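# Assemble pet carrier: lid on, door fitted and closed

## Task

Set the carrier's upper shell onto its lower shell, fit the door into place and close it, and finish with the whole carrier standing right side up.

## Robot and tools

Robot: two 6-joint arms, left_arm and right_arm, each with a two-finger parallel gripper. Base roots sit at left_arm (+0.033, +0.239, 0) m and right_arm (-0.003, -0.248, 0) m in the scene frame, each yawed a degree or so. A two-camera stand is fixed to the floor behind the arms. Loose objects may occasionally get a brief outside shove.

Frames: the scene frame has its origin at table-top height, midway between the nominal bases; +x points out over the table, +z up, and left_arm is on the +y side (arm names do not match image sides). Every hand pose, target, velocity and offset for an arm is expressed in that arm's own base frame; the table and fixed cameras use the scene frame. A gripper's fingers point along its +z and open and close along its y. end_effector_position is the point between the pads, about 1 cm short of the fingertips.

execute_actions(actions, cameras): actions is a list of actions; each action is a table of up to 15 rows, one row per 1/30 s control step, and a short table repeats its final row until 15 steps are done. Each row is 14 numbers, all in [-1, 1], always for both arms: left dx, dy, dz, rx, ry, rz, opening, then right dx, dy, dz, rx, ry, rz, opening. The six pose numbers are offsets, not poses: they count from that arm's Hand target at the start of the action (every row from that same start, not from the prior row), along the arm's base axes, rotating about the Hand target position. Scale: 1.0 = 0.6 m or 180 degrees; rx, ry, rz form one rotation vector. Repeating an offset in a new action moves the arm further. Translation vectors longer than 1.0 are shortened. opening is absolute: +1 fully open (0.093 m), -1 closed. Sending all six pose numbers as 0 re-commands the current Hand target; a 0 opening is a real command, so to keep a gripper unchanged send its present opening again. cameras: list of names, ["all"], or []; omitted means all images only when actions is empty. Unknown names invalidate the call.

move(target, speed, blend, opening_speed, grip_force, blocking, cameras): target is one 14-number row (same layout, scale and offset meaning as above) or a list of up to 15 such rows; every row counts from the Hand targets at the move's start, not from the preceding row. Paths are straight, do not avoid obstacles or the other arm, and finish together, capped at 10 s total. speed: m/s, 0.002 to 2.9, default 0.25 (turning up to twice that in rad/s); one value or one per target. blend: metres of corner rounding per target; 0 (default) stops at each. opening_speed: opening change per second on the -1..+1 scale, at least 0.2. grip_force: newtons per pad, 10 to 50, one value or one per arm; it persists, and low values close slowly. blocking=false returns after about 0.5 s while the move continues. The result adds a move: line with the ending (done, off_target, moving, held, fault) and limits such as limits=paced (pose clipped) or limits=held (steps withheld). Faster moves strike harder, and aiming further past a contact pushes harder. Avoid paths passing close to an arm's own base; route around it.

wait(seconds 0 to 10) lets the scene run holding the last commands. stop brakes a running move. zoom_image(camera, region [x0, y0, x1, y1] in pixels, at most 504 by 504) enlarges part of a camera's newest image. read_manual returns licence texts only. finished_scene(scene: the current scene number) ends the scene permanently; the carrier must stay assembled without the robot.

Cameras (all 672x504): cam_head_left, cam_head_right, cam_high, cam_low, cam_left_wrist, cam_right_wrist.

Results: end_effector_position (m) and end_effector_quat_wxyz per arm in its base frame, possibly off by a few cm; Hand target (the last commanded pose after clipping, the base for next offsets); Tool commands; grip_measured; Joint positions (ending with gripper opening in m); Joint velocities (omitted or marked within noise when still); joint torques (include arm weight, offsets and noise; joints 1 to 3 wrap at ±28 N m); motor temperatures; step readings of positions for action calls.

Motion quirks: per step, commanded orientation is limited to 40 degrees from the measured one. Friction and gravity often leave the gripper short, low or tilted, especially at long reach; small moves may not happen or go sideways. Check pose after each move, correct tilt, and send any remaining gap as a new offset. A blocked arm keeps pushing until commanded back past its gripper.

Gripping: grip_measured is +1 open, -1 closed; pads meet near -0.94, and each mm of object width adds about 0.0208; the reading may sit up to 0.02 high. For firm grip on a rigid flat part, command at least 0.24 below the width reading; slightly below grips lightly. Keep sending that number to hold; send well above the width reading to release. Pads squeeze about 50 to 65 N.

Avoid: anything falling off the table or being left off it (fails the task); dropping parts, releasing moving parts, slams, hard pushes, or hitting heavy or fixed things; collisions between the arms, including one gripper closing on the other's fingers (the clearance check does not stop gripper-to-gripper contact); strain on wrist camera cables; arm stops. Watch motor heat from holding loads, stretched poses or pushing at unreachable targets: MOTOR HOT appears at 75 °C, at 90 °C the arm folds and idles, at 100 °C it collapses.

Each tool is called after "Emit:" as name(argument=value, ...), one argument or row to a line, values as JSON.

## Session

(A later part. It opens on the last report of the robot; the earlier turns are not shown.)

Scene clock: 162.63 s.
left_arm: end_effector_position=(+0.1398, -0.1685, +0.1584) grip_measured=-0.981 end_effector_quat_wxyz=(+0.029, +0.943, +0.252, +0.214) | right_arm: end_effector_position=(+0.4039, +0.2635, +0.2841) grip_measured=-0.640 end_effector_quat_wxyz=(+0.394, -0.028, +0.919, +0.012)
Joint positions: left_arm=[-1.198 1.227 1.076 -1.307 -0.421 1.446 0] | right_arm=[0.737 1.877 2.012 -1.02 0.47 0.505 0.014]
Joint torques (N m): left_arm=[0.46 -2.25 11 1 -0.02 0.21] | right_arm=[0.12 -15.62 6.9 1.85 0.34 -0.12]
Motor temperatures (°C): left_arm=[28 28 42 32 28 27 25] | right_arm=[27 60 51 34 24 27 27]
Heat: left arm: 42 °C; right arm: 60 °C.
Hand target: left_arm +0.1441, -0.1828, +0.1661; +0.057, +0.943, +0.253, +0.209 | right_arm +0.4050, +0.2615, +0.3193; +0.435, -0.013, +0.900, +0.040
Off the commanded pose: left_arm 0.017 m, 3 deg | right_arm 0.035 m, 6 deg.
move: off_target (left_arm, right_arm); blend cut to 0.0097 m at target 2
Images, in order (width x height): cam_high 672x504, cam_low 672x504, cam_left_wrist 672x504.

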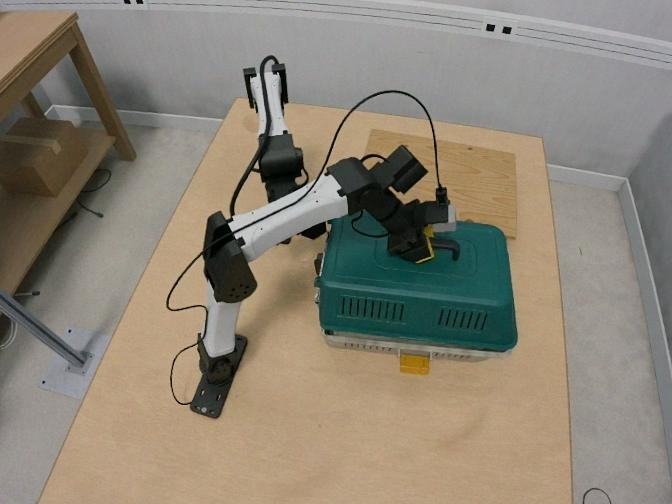

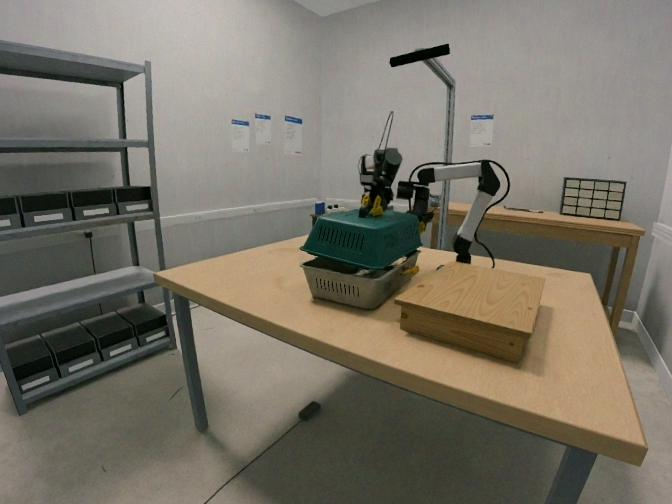

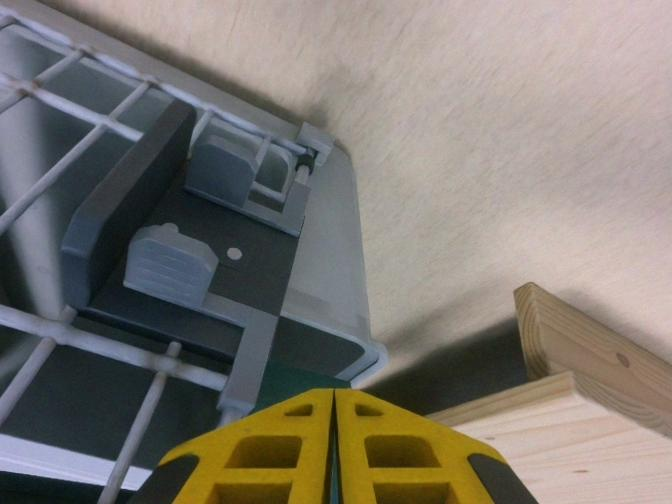

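Emit:
move(
  target=[
    [0.009,-0.012,0.003,0,0,0,-1,0,0,0,0,0,0,-1],
    [0.009,-0.012,0.003,0,0,0,-1,-0.004,-0.001,-0.035,0.0,0.003,0,-1],
  ],
  speed=0.04,
  cameras=["cam_left_wrist","cam_high","cam_low","cam_head_left"],
)

Emit:
zoom_image(
  camera="cam_high",
  region=[300, 200, 520, 380],
)

Emit:
zoom_image(
  camera="cam_high",
  region=[290, 200, 370, 350],
)

Emit:
zoom_image(
  camera="cam_low",
  region=[260, 170, 460, 320],
)

Emit:
zoom_image(
  camera="cam_head_left",
  region=[340, 220, 420, 300],
)

Scene clock: 179.47 s.
left_arm: end_effector_position=(+0.1442, -0.1743, +0.1613) grip_measured=-0.981 end_effector_quat_wxyz=(+0.028, +0.944, +0.251, +0.214) | right_arm: end_effector_position=(+0.4034, +0.2632, +0.2686) grip_measured=-0.640 end_effector_quat_wxyz=(+0.398, -0.027, +0.917, +0.016)
Joint positions: left_arm=[-1.188 1.256 1.107 -1.307 -0.42 1.458 0] | right_arm=[0.737 1.838 1.888 -0.922 0.469 0.505 0.014]
Joint torques (N m): left_arm=[0.59 -2.19 10.85 1.1 0 0.24] | right_arm=[0.2 -15.12 6.78 1.73 0.31 -0.07]
Motor temperatures (°C): left_arm=[28 28 43 32 28 27 25] | right_arm=[27 69 51 36 24 27 27]
Heat: left arm: 43 °C; right arm: 69 °C.
Hand target: left_arm +0.1495, -0.1900, +0.1680; +0.057, +0.943, +0.253, +0.209 | right_arm +0.4026, +0.2609, +0.2982; +0.430, -0.013, +0.902, +0.040
Off the commanded pose: left_arm 0.018 m, 3 deg | right_arm 0.030 m, 5 deg.
move: off_target (left_arm, right_arm)
Images, in order (width x height): cam_head_left 672x504, cam_high 672x504, cam_low 672x504, cam_left_wrist 672x504.

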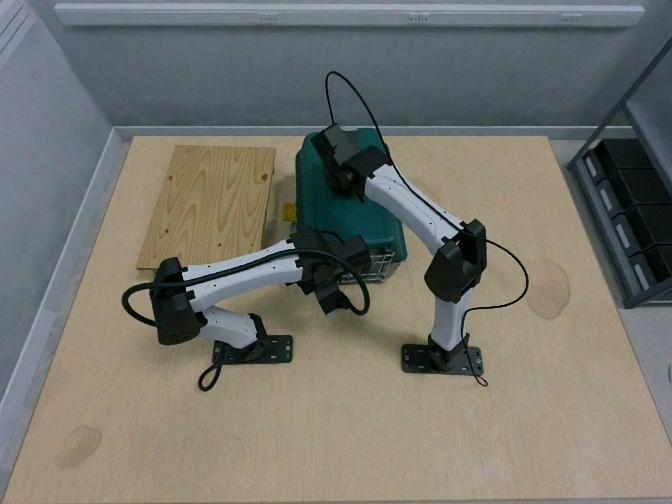

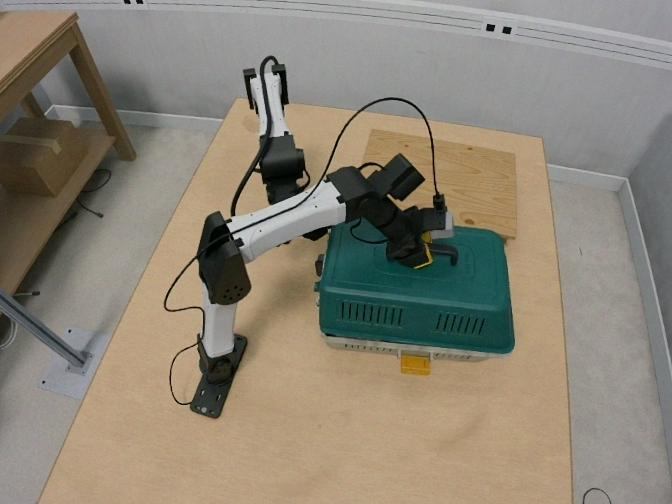

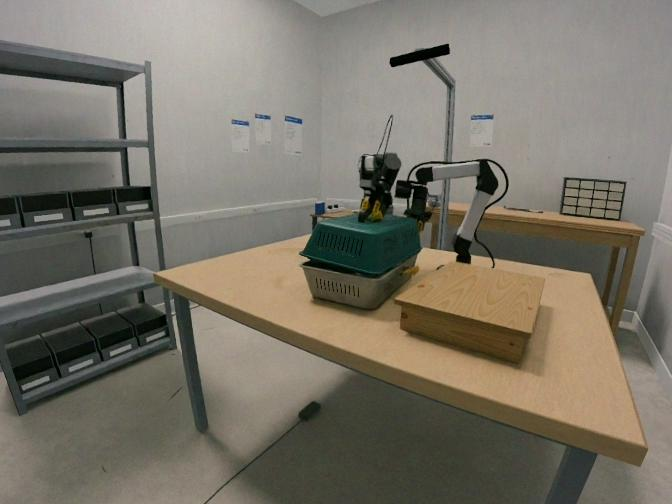

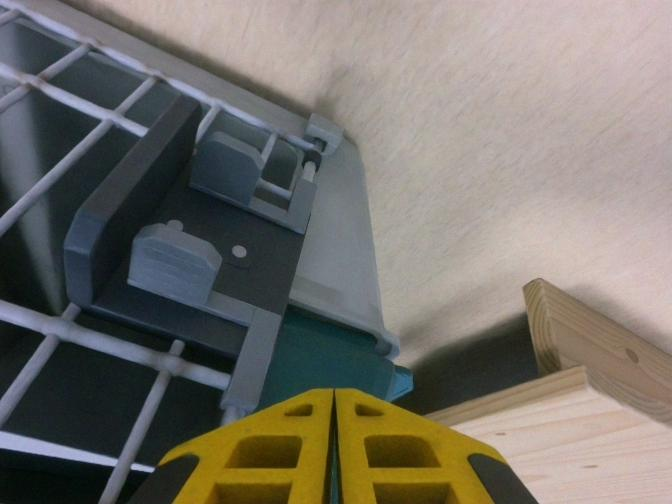

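Scaled by 2.291 from the camera's 672x504 image, which has a finer 960x720 frame.

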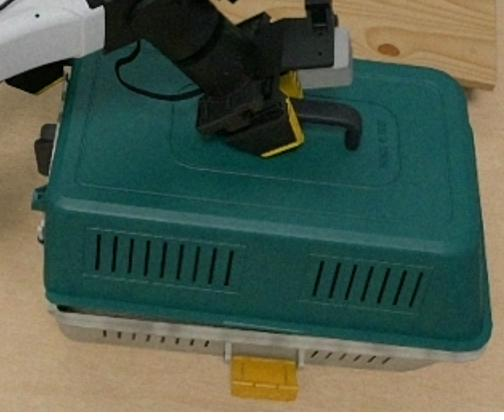

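Scaled by 3.360 from the camera's 672x504 image, which has a finer 960x720 frame.

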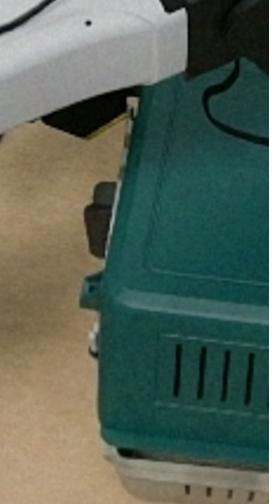

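Scaled by 2.520 from the camera's 672x504 image, which has a finer 960x720 frame.

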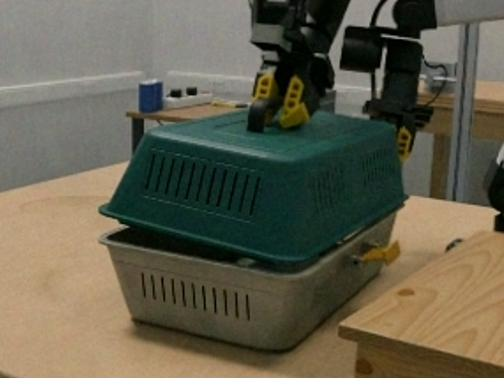

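Scaled by 6.300 from the camera's 672x504 image, which has a finer 960x720 frame.

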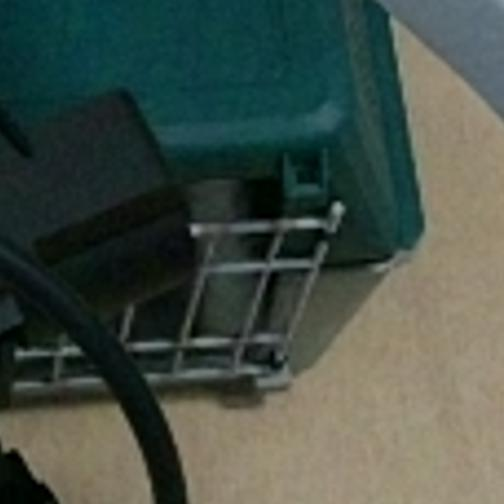

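Emit:
move(
  target=[
    [0,0,0,0,0,0,-1,0,-0.016,0.012,0.0,0,0,-1],
  ],
  speed=0.06,
  cameras=["cam_high","cam_head_left"],
)

Emit:
zoom_image(
  camera="cam_high",
  region=[300, 200, 520, 380],
)

Emit:
zoom_image(
  camera="cam_head_left",
  region=[340, 220, 420, 300],
)

Scene clock: 191.20 s.
left_arm: end_effector_position=(+0.1442, -0.1743, +0.1613) grip_measured=-0.981 end_effector_quat_wxyz=(+0.028, +0.944, +0.251, +0.214) | right_arm: end_effector_position=(+0.4032, +0.2582, +0.2739) grip_measured=-0.640 end_effector_quat_wxyz=(+0.399, -0.023, +0.917, +0.021)
Joint positions: left_arm=[-1.188 1.256 1.107 -1.307 -0.42 1.458 0] | right_arm=[0.726 1.824 1.888 -0.927 0.459 0.505 0.014]
Joint torques (N m): left_arm=[0.61 -2.18 10.86 1.1 0 0.24] | right_arm=[-0.44 -15.27 7.19 1.63 0.29 -0.24]
Motor temperatures (°C): left_arm=[28 28 45 32 28 27 25] | right_arm=[27 73 51 35 24 27 27]
Heat: left arm: 45 °C; right arm: 73 °C.
Hand target: left_arm +0.1495, -0.1900, +0.1680; +0.057, +0.943, +0.253, +0.209 | right_arm +0.4025, +0.2513, +0.3054; +0.430, -0.013, +0.902, +0.040
Off the commanded pose: left_arm 0.018 m, 3 deg | right_arm 0.032 m, 5 deg.
move: off_target (left_arm, right_arm)
Images, in order (width x height): cam_head_left 672x504, cam_high 672x504.

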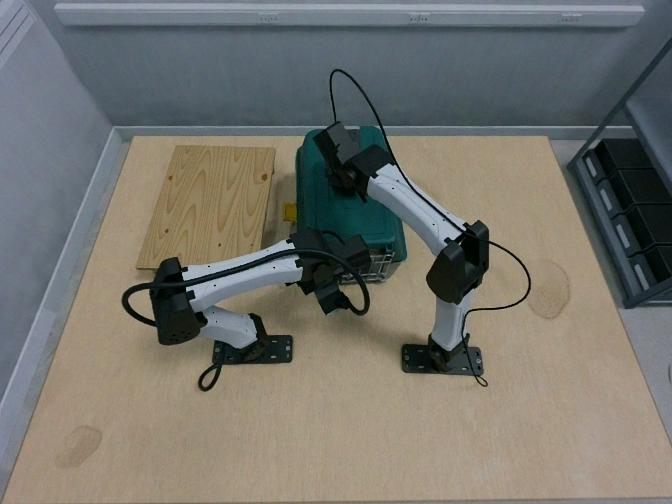

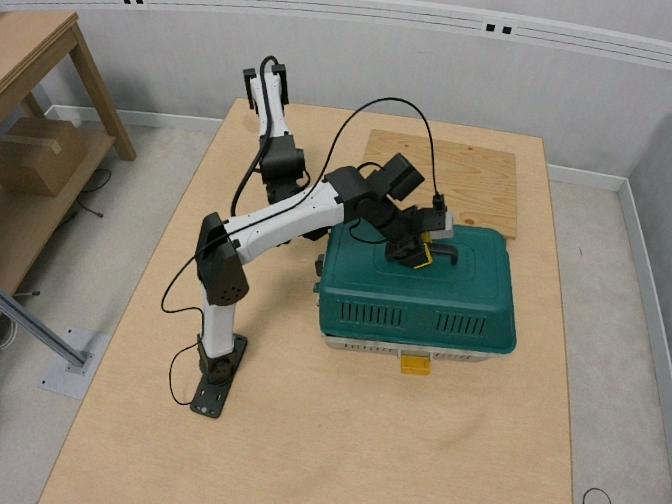

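Scaled by 2.291 from the camera's 672x504 image, which has a finer 960x720 frame.

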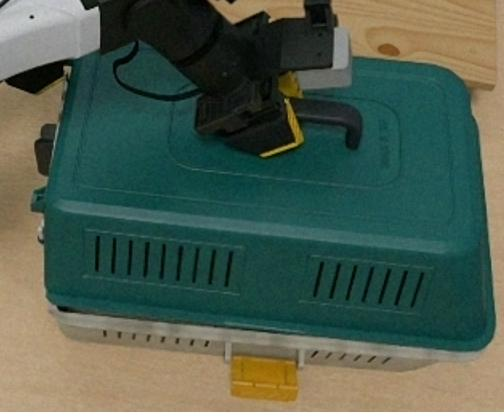

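Scaled by 6.300 from the camera's 672x504 image, which has a finer 960x720 frame.

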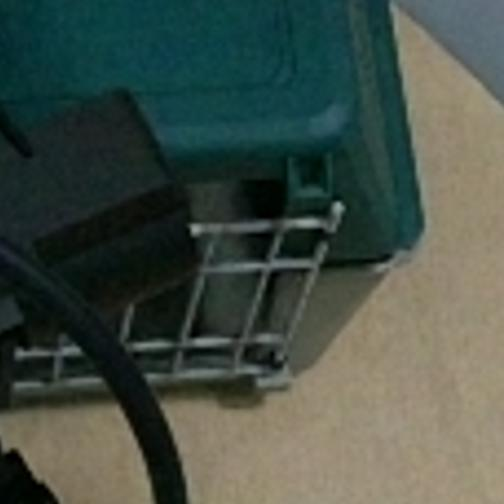

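Emit:
move(
  target=[
    [0,0,0,0,0,0,-1,0.065,0.006,0.02,0.0,0,0,-1],
    [0,0,0,0,0,0,-1,0.065,0.006,-0.08,0.0,0.02,0,-1],
  ],
  speed=0.08,
  blend=[0.01,0],
  cameras=["all"],
)

Emit:
zoom_image(
  camera="cam_head_left",
  region=[280, 200, 420, 300],
)

Emit:
zoom_image(
  camera="cam_low",
  region=[260, 170, 460, 320],
)

Scene clock: 215.00 s.
left_arm: end_effector_position=(+0.1446, -0.1740, +0.1613) grip_measured=-0.981 end_effector_quat_wxyz=(+0.027, +0.943, +0.252, +0.214) | right_arm: end_effector_position=(+0.4384, +0.2565, +0.2569) grip_measured=-0.640 end_effector_quat_wxyz=(+0.396, -0.018, +0.917, +0.034)
Joint positions: left_arm=[-1.186 1.256 1.107 -1.307 -0.42 1.458 0] | right_arm=[0.656 1.899 1.913 -0.847 0.392 0.464 0.014]
Joint torques (N m): left_arm=[0.42 -2.19 10.86 1.1 0 0.23] | right_arm=[-0.46 -11.92 5.49 1.68 0.15 -0.06]
Motor temperatures (°C): left_arm=[28 28 48 32 28 27 25] | right_arm=[27 69 51 35 24 27 27]
Heat: left arm: 48 °C; right arm: 69 °C.
Hand target: left_arm +0.1495, -0.1900, +0.1680; +0.057, +0.943, +0.253, +0.209 | right_arm +0.4415, +0.2550, +0.2574; +0.402, -0.012, +0.915, +0.041
Off the commanded pose: left_arm 0.018 m, 3 deg | right_arm 0.004 m, 1 deg.
move: off_target (left_arm)

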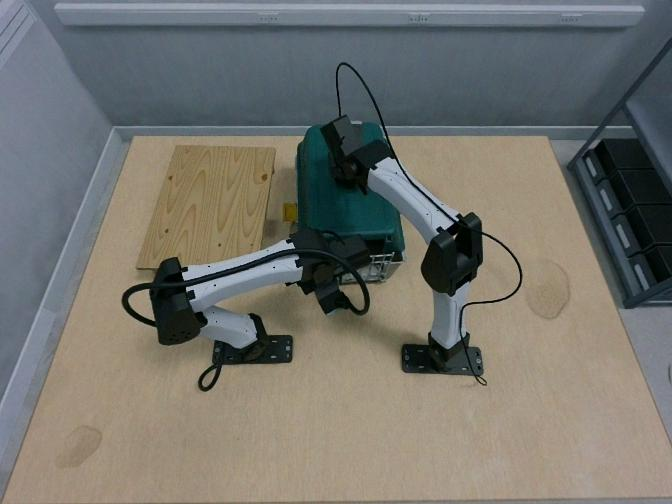

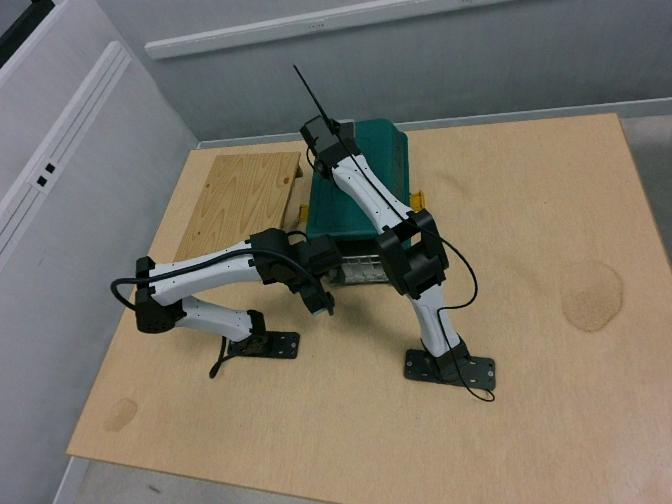

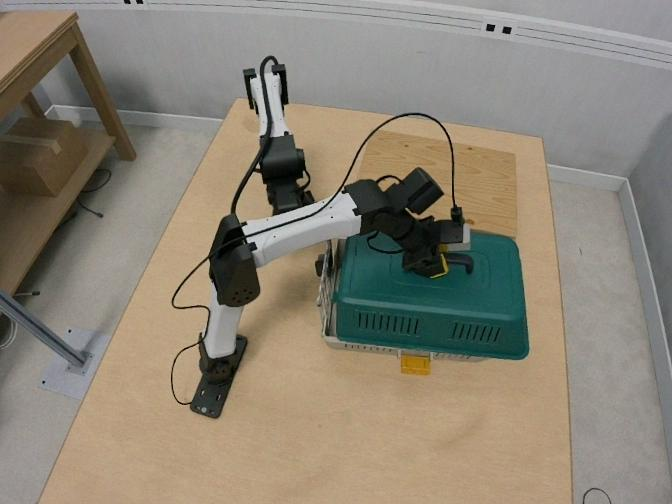

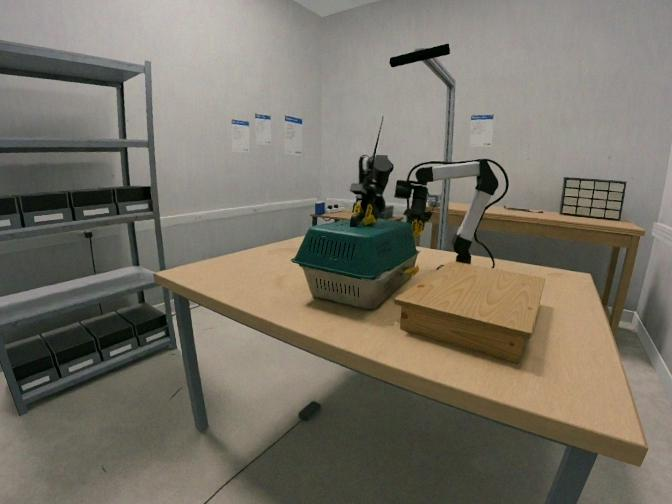

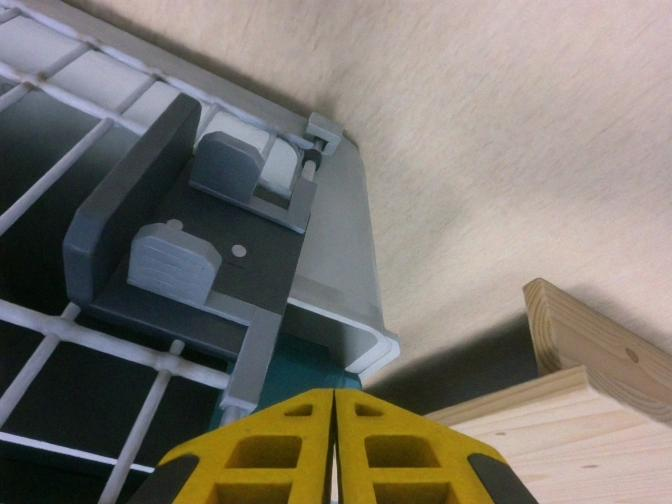

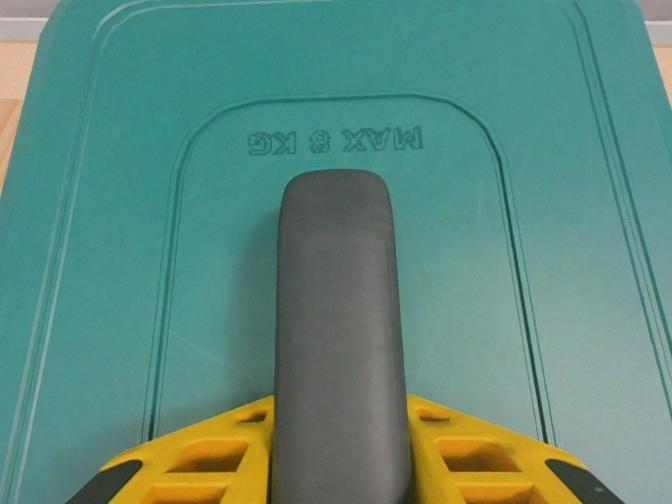

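Scaled by 3.600 from the camera's 672x504 image, which has a finer 960x720 frame.

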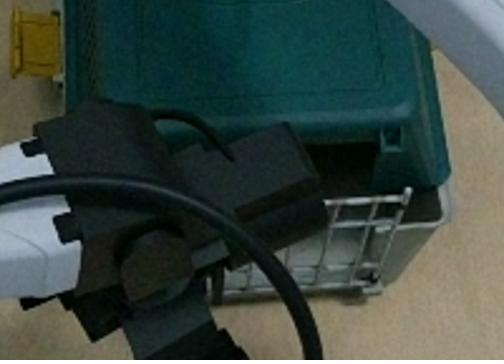

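Scaled by 2.520 from the camera's 672x504 image, which has a finer 960x720 frame.

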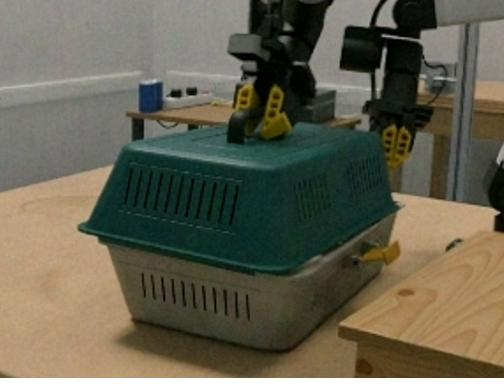

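Emit:
move(
  target=[
    [-0.08,0.01,0,0,0,0,-1,0,0,-0.015,0,0,0,-1],
    [-0.08,-0.03,0,0,0,0,-1,0,0,-0.015,0,0,0,-1],
    [-0.01,-0.03,0,0,0,0,-1,0,0,-0.015,0.0,0,0,-1],
  ],
  speed=[0.1,0.1,0.05],
  blend=[0.01,0.01,0],
  cameras=["cam_left_wrist","cam_head_left","cam_high"],
)

Emit:
zoom_image(
  camera="cam_head_left",
  region=[280, 200, 420, 300],
)

Emit:
zoom_image(
  camera="cam_high",
  region=[290, 200, 370, 350],
)

Scene clock: 240.03 s.
left_arm: end_effector_position=(+0.1399, -0.1982, +0.1612) grip_measured=-0.981 end_effector_quat_wxyz=(+0.039, +0.944, +0.251, +0.213) | right_arm: end_effector_position=(+0.4406, +0.2574, +0.2550) grip_measured=-0.640 end_effector_quat_wxyz=(+0.406, -0.019, +0.913, +0.039)
Joint positions: left_arm=[-1.244 1.323 1.154 -1.289 -0.422 1.402 0] | right_arm=[0.655 1.884 1.868 -0.79 0.391 0.454 0.014]
Joint torques (N m): left_arm=[0.66 -3.06 10.76 0.8 -0.09 0.22] | right_arm=[-0.34 -11.34 5.22 1.58 0.15 0.05]
Motor temperatures (°C): left_arm=[28 28 49 31 28 27 25] | right_arm=[27 69 48 36 24 27 27]
Heat: left arm: 49 °C; right arm: 69 °C.
Hand target: left_arm +0.1435, -0.2080, +0.1679; +0.057, +0.943, +0.253, +0.209 | right_arm +0.4416, +0.2549, +0.2485; +0.402, -0.012, +0.915, +0.041
Off the commanded pose: left_arm 0.012 m, 2 deg | right_arm 0.007 m, 1 deg.
move: off_target (left_arm)
Images, in order (width x height): cam_head_left 672x504, cam_high 672x504, cam_left_wrist 672x504.

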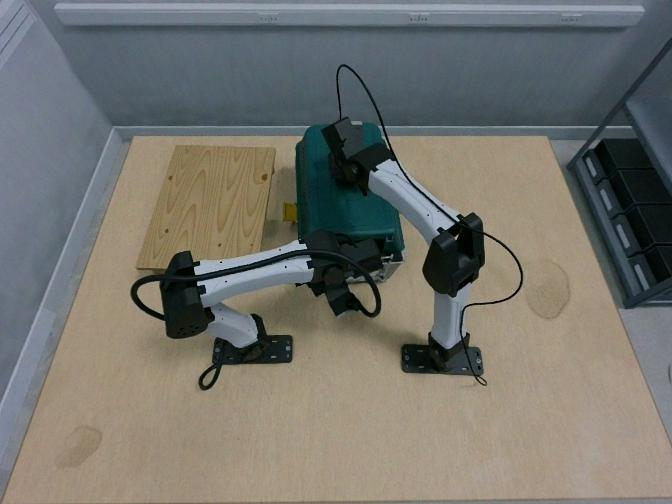

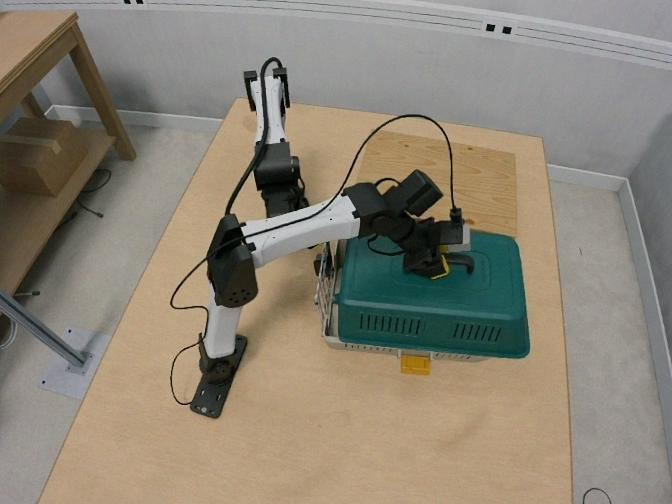

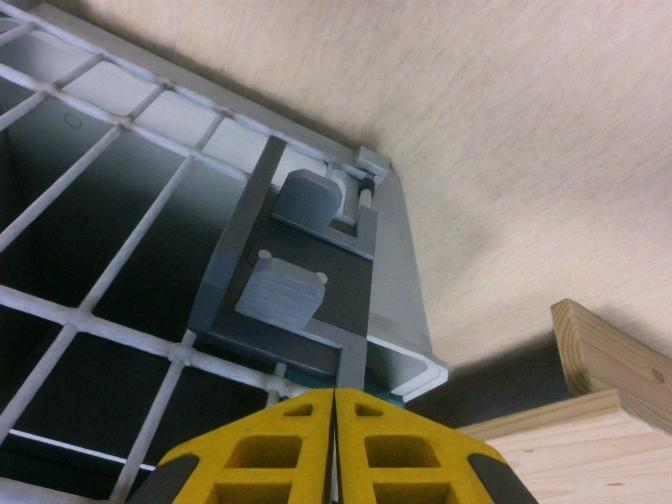

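Scaled by 3.600 from the camera's 672x504 image, which has a finer 960x720 frame.

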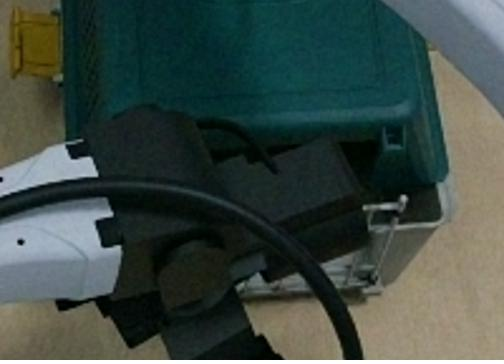

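Scaled by 3.360 from the camera's 672x504 image, which has a finer 960x720 frame.

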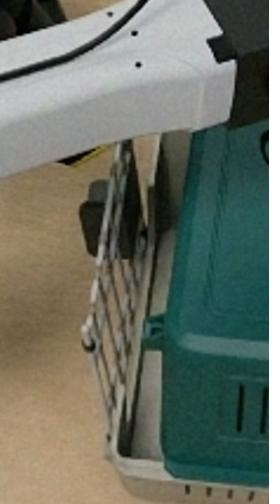

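Emit:
move(
  target=[0.012,0,0,0,0,0,-1,0,0,0.012,0,0,0,1],
  speed=0.04,
  opening_speed=0.6,
)

Emit:
move(
  target=[
    [0,0,0,0,0,0,-1,-0.12,0,0.12,0,0,0,1],
    [0,0,0,0,0,0,-1,-0.36,-0.6,0.12,0,-0.1,0,1],
  ],
  speed=0.25,
  blend=[0.03,0],
  cameras=["all"],
)

Emit:
zoom_image(
  camera="cam_head_right",
  region=[280, 120, 430, 300],
)

Emit:
zoom_image(
  camera="cam_high",
  region=[290, 200, 530, 380],
)

Emit:
zoom_image(
  camera="cam_head_left",
  region=[280, 120, 430, 300],
)

Scene clock: 262.50 s.
left_arm: end_effector_position=(+0.1465, -0.1979, +0.1602) grip_measured=-0.981 end_effector_quat_wxyz=(+0.037, +0.944, +0.250, +0.212) | right_arm: end_effector_position=(+0.4409, +0.2578, +0.2557) grip_measured=+1.000 end_effector_quat_wxyz=(+0.407, -0.017, +0.912, +0.041)
Joint positions: left_arm=[-1.215 1.329 1.154 -1.273 -0.418 1.436 0] | right_arm=[0.655 1.884 1.869 -0.788 0.391 0.458 0.093]
Joint torques (N m): left_arm=[0.72 -3.15 11.12 0.82 -0.08 0.18] | right_arm=[-0.34 -10.85 8.16 1.29 0.16 -0.01]
Motor temperatures (°C): left_arm=[28 28 48 31 28 27 25] | right_arm=[27 67 47 34 24 27 27]
Heat: left arm: 48 °C; right arm: 67 °C.
Hand target: left_arm +0.1507, -0.2080, +0.1679; +0.057, +0.943, +0.253, +0.209 | right_arm +0.4416, +0.2549, +0.2555; +0.402, -0.012, +0.915, +0.041
Off the commanded pose: left_arm 0.013 m, 2 deg | right_arm 0.003 m, 1 deg.
move: off_target (left_arm)

Scene clock: 265.67 s.
left_arm: end_effector_position=(+0.1465, -0.1979, +0.1602) grip_measured=-0.981 end_effector_quat_wxyz=(+0.037, +0.944, +0.250, +0.212) | right_arm: end_effector_position=(+0.2260, -0.1056, +0.3220) grip_measured=+1.000 end_effector_quat_wxyz=(+0.537, -0.014, +0.843, +0.039)
Joint positions: left_arm=[-1.215 1.329 1.154 -1.273 -0.418 1.436 0] | right_arm=[-1.016 0.947 1.194 -1.048 -0.944 -0.64 0.093]
Joint torques (N m): left_arm=[0.72 -3.14 11.12 0.83 -0.07 0.18] | right_arm=[-0.25 -0.92 8.06 1.21 -0.48 -0.21]
Motor temperatures (°C): left_arm=[28 28 48 31 28 27 25] | right_arm=[27 66 47 34 24 27 27]
Heat: left arm: 48 °C; right arm: 66 °C.
Hand target: left_arm +0.1507, -0.2080, +0.1679; +0.057, +0.943, +0.253, +0.209 | right_arm +0.2256, -0.1050, +0.3275; +0.540, -0.018, +0.841, +0.039
Off the commanded pose: left_arm 0.013 m, 2 deg | right_arm 0.006 m, 1 deg.
move: off_target (left_arm)

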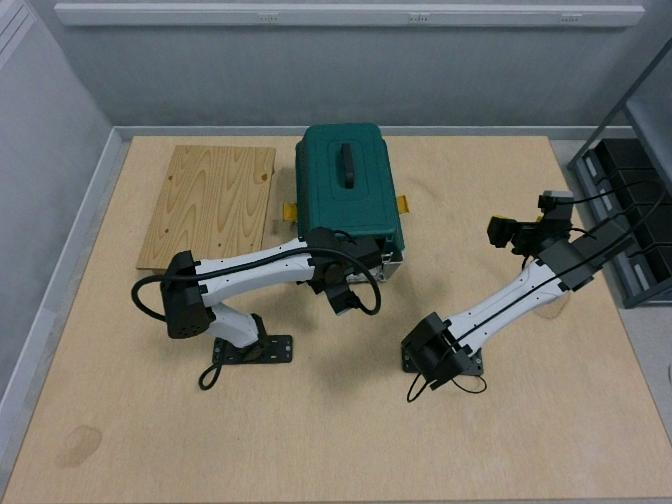

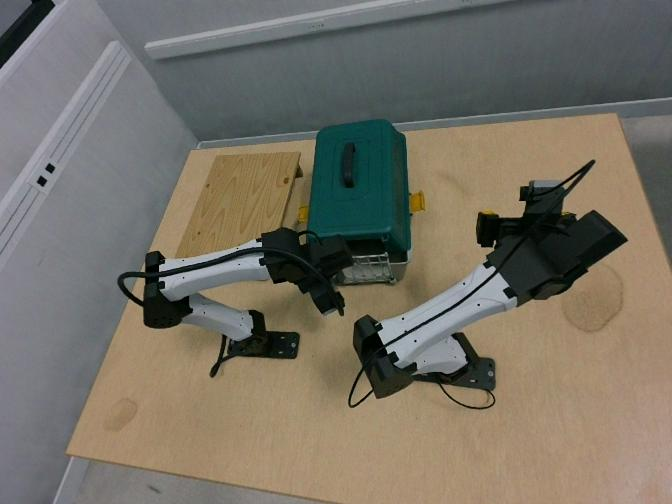

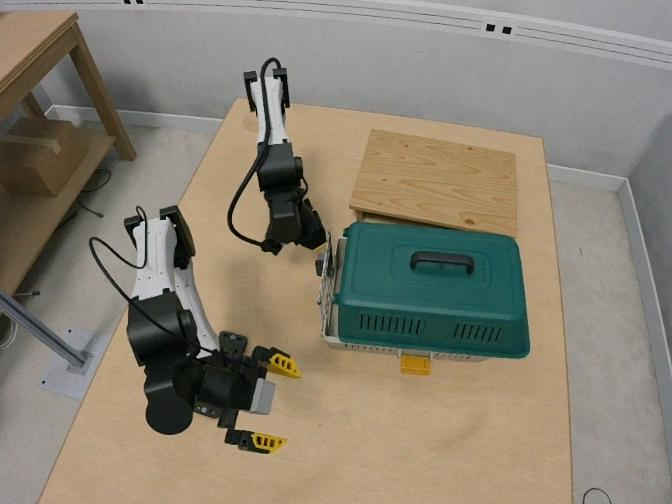

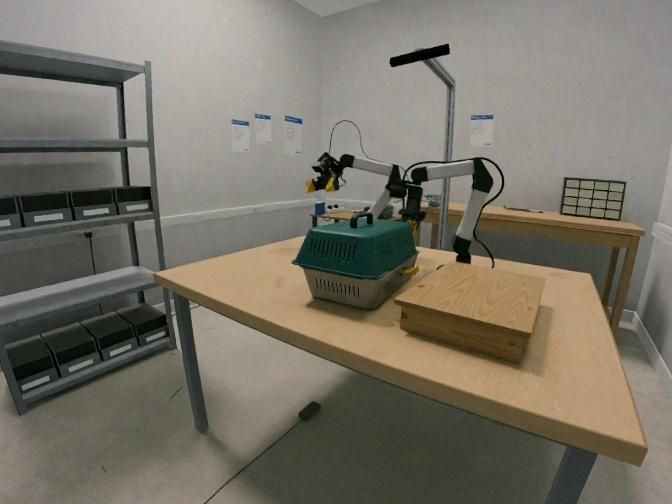

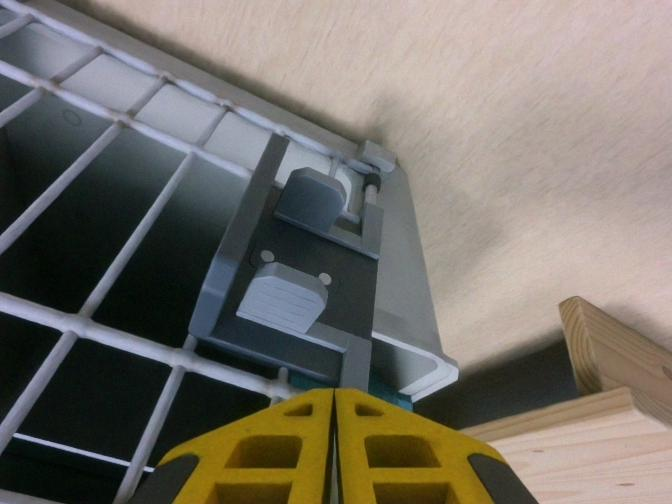

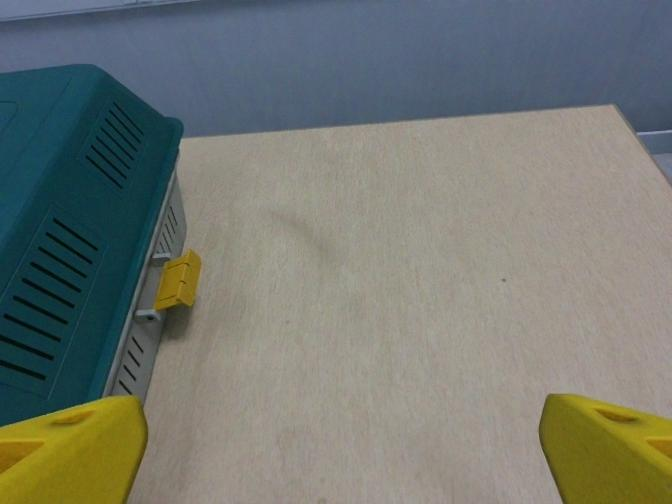

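Scaled by 2.800 from the camera's 672x504 image, which has a finer 960x720 frame.

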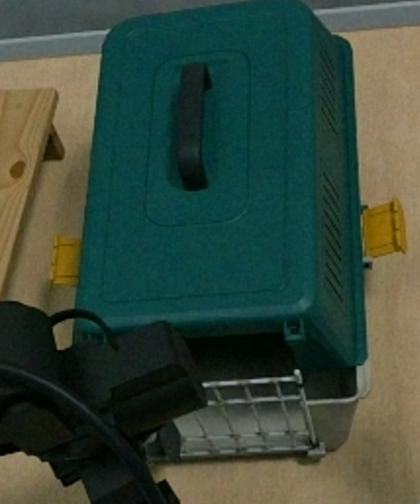

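Scaled by 2.100 from the camera's 672x504 image, which has a finer 960x720 frame.

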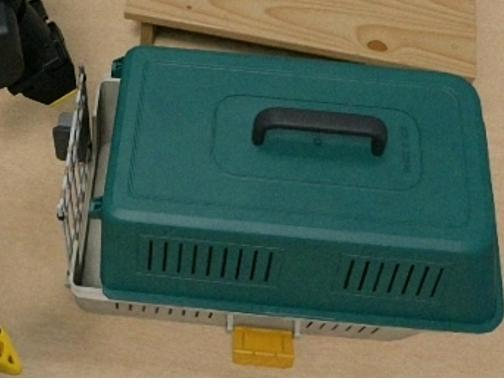

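Scaled by 2.800 from the camera's 672x504 image, which has a finer 960x720 frame.

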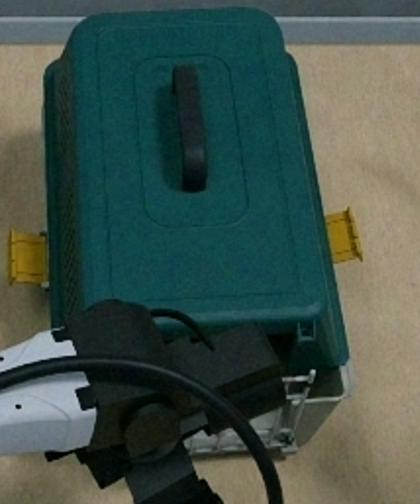

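Emit:
move(
  target=[
    [0,0,0,0,0,0,-1,0.24,0.6,0.0,0,0.1,0,1],
    [0,0,0,0,0,0,-1,0.36,0.604,-0.12,0,0.1,0,1],
  ],
  speed=[0.25,0.12],
  blend=[0.02,0],
  cameras=["cam_right_wrist"],
)

Emit:
move(
  target=[0,0,0,0,0,0,-1,0,0,0,0,0,0,-1],
  opening_speed=1,
)

Emit:
move(
  target=[
    [0,0,0,0,0,0,-1,0.005,0,0.115,0.004,-0.026,0,-1],
    [0,0,0,0,0,0,-1,-0.06,-0.007,0.115,0.008,-0.026,0,-1],
  ],
  speed=[0.08,0.08],
  cameras=["cam_high","cam_low","cam_head_left"],
)

Emit:
zoom_image(
  camera="cam_high",
  region=[300, 200, 520, 380],
)

Emit:
zoom_image(
  camera="cam_head_left",
  region=[340, 220, 420, 300],
)

Emit:
zoom_image(
  camera="cam_low",
  region=[260, 170, 460, 320],
)

Scene clock: 297.30 s.
left_arm: end_effector_position=(+0.1465, -0.1979, +0.1602) grip_measured=-0.981 end_effector_quat_wxyz=(+0.037, +0.944, +0.250, +0.212) | right_arm: end_effector_position=(+0.4396, +0.2571, +0.2642) grip_measured=+1.000 end_effector_quat_wxyz=(+0.410, -0.007, +0.911, +0.042)
Joint positions: left_arm=[-1.215 1.329 1.154 -1.273 -0.418 1.436 0] | right_arm=[0.659 1.885 1.9 -0.816 0.403 0.479 0.093]
Joint torques (N m): left_arm=[0.73 -3.14 11.12 0.82 -0.08 0.18] | right_arm=[-0.29 -10.29 6.28 1.52 0.07 -0.17]
Motor temperatures (°C): left_arm=[28 28 48 31 28 27 25] | right_arm=[27 53 51 33 24 27 26]
Heat: left arm: 48 °C; right arm: 53 °C.
Hand target: left_arm +0.1507, -0.2080, +0.1679; +0.057, +0.943, +0.253, +0.209 | right_arm +0.4416, +0.2573, +0.2556; +0.402, -0.012, +0.915, +0.041
Off the commanded pose: left_arm 0.013 m, 2 deg | right_arm 0.009 m, 1 deg.
move: off_target (left_arm)
Images, in order (width x height): cam_right_wrist 672x504.

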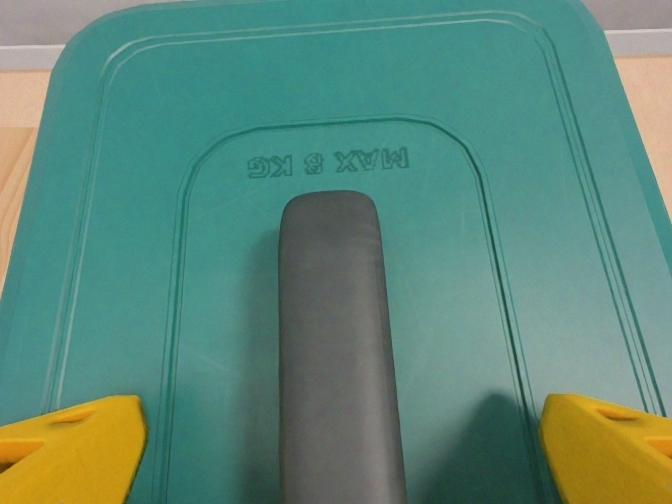

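Scene clock: 299.53 s.
left_arm: end_effector_position=(+0.1465, -0.1979, +0.1602) grip_measured=-0.981 end_effector_quat_wxyz=(+0.037, +0.944, +0.250, +0.212) | right_arm: end_effector_position=(+0.4398, +0.2571, +0.2641) grip_measured=-0.617 end_effector_quat_wxyz=(+0.410, -0.015, +0.911, +0.040)
Joint positions: left_arm=[-1.215 1.329 1.154 -1.273 -0.418 1.436 0] | right_arm=[0.658 1.885 1.9 -0.816 0.4 0.462 0.016]
Joint torques (N m): left_arm=[0.73 -3.14 11.12 0.83 -0.07 0.19] | right_arm=[-0.18 -10.32 6.28 1.5 0.1 0.01]
Heat: left arm: 48 °C; right arm: 53 °C.
Hand target: left_arm +0.1507, -0.2080, +0.1679; +0.057, +0.943, +0.253, +0.209 | right_arm +0.4416, +0.2573, +0.2556; +0.402, -0.012, +0.915, +0.041
Off the commanded pose: left_arm 0.013 m, 2 deg | right_arm 0.009 m, 1 deg.
move: off_target (left_arm)

Scene clock: 302.10 s.
left_arm: end_effector_position=(+0.1463, -0.1982, +0.1600) grip_measured=-0.981 end_effector_quat_wxyz=(+0.038, +0.944, +0.250, +0.211) | right_arm: end_effector_position=(+0.4045, +0.2540, +0.2934) grip_measured=-0.633 end_effector_quat_wxyz=(+0.397, -0.026, +0.917, +0.032)
Joint positions: left_arm=[-1.215 1.329 1.154 -1.272 -0.416 1.436 0] | right_arm=[0.706 1.833 1.981 -0.995 0.422 0.487 0.015]
Joint torques (N m): left_arm=[0.72 -3.14 11.14 0.82 -0.1 0.18] | right_arm=[0.85 -14.3 6.97 1.89 0.5 -0.02]
Heat: left arm: 48 °C; right arm: 54 °C.
Hand target: left_arm +0.1507, -0.2080, +0.1679; +0.057, +0.943, +0.253, +0.209 | right_arm +0.4056, +0.2531, +0.3246; +0.439, -0.008, +0.897, +0.052
Off the commanded pose: left_arm 0.013 m, 2 deg | right_arm 0.031 m, 6 deg.
move: off_target (left_arm, right_arm)
Images, in order (width x height): cam_head_left 672x504, cam_high 672x504, cam_low 672x504.

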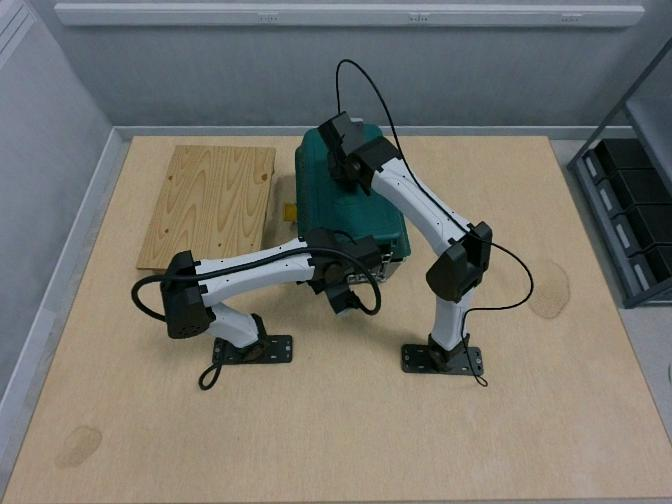

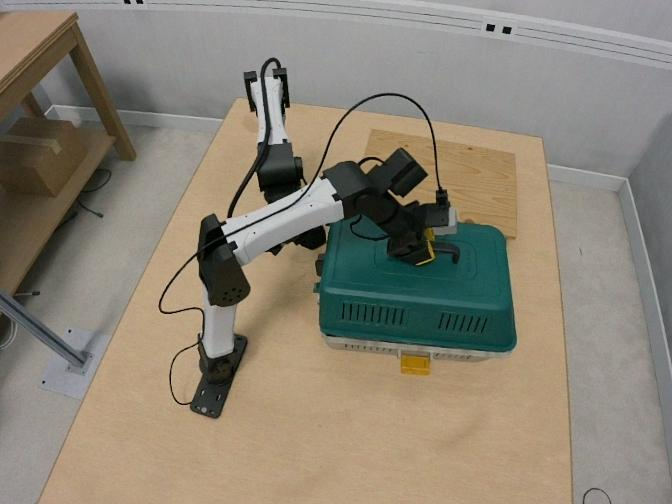

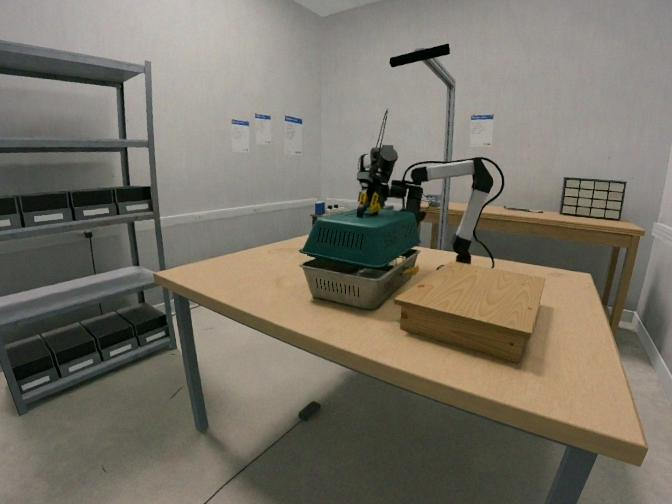

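Scaled by 2.291 from the camera's 672x504 image, which has a finer 960x720 frame.

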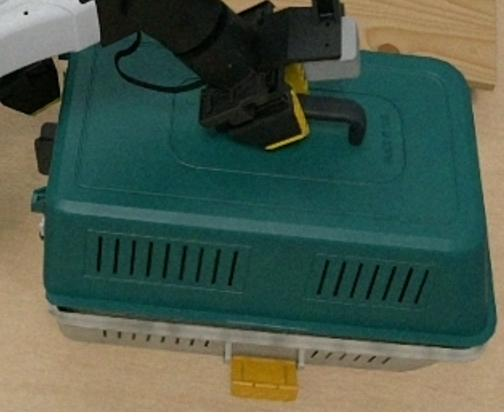

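Scaled by 6.300 from the camera's 672x504 image, which has a finer 960x720 frame.

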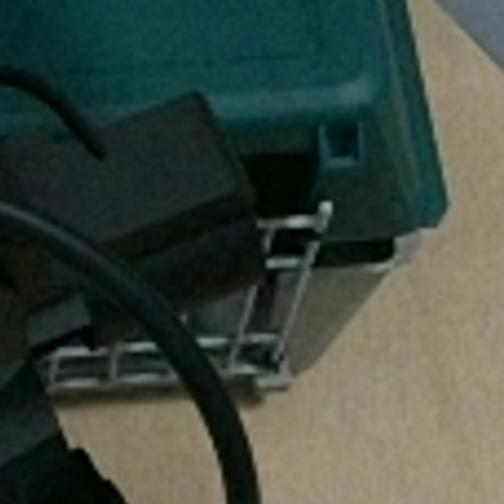

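Scaled by 2.520 from the camera's 672x504 image, which has a finer 960x720 frame.

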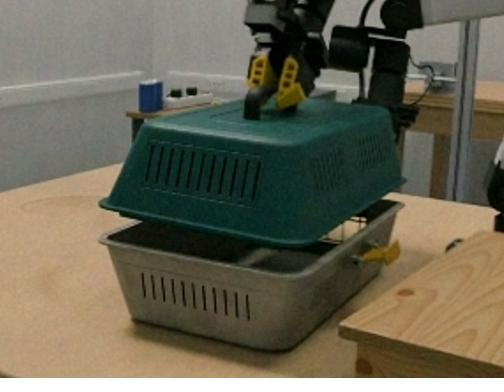

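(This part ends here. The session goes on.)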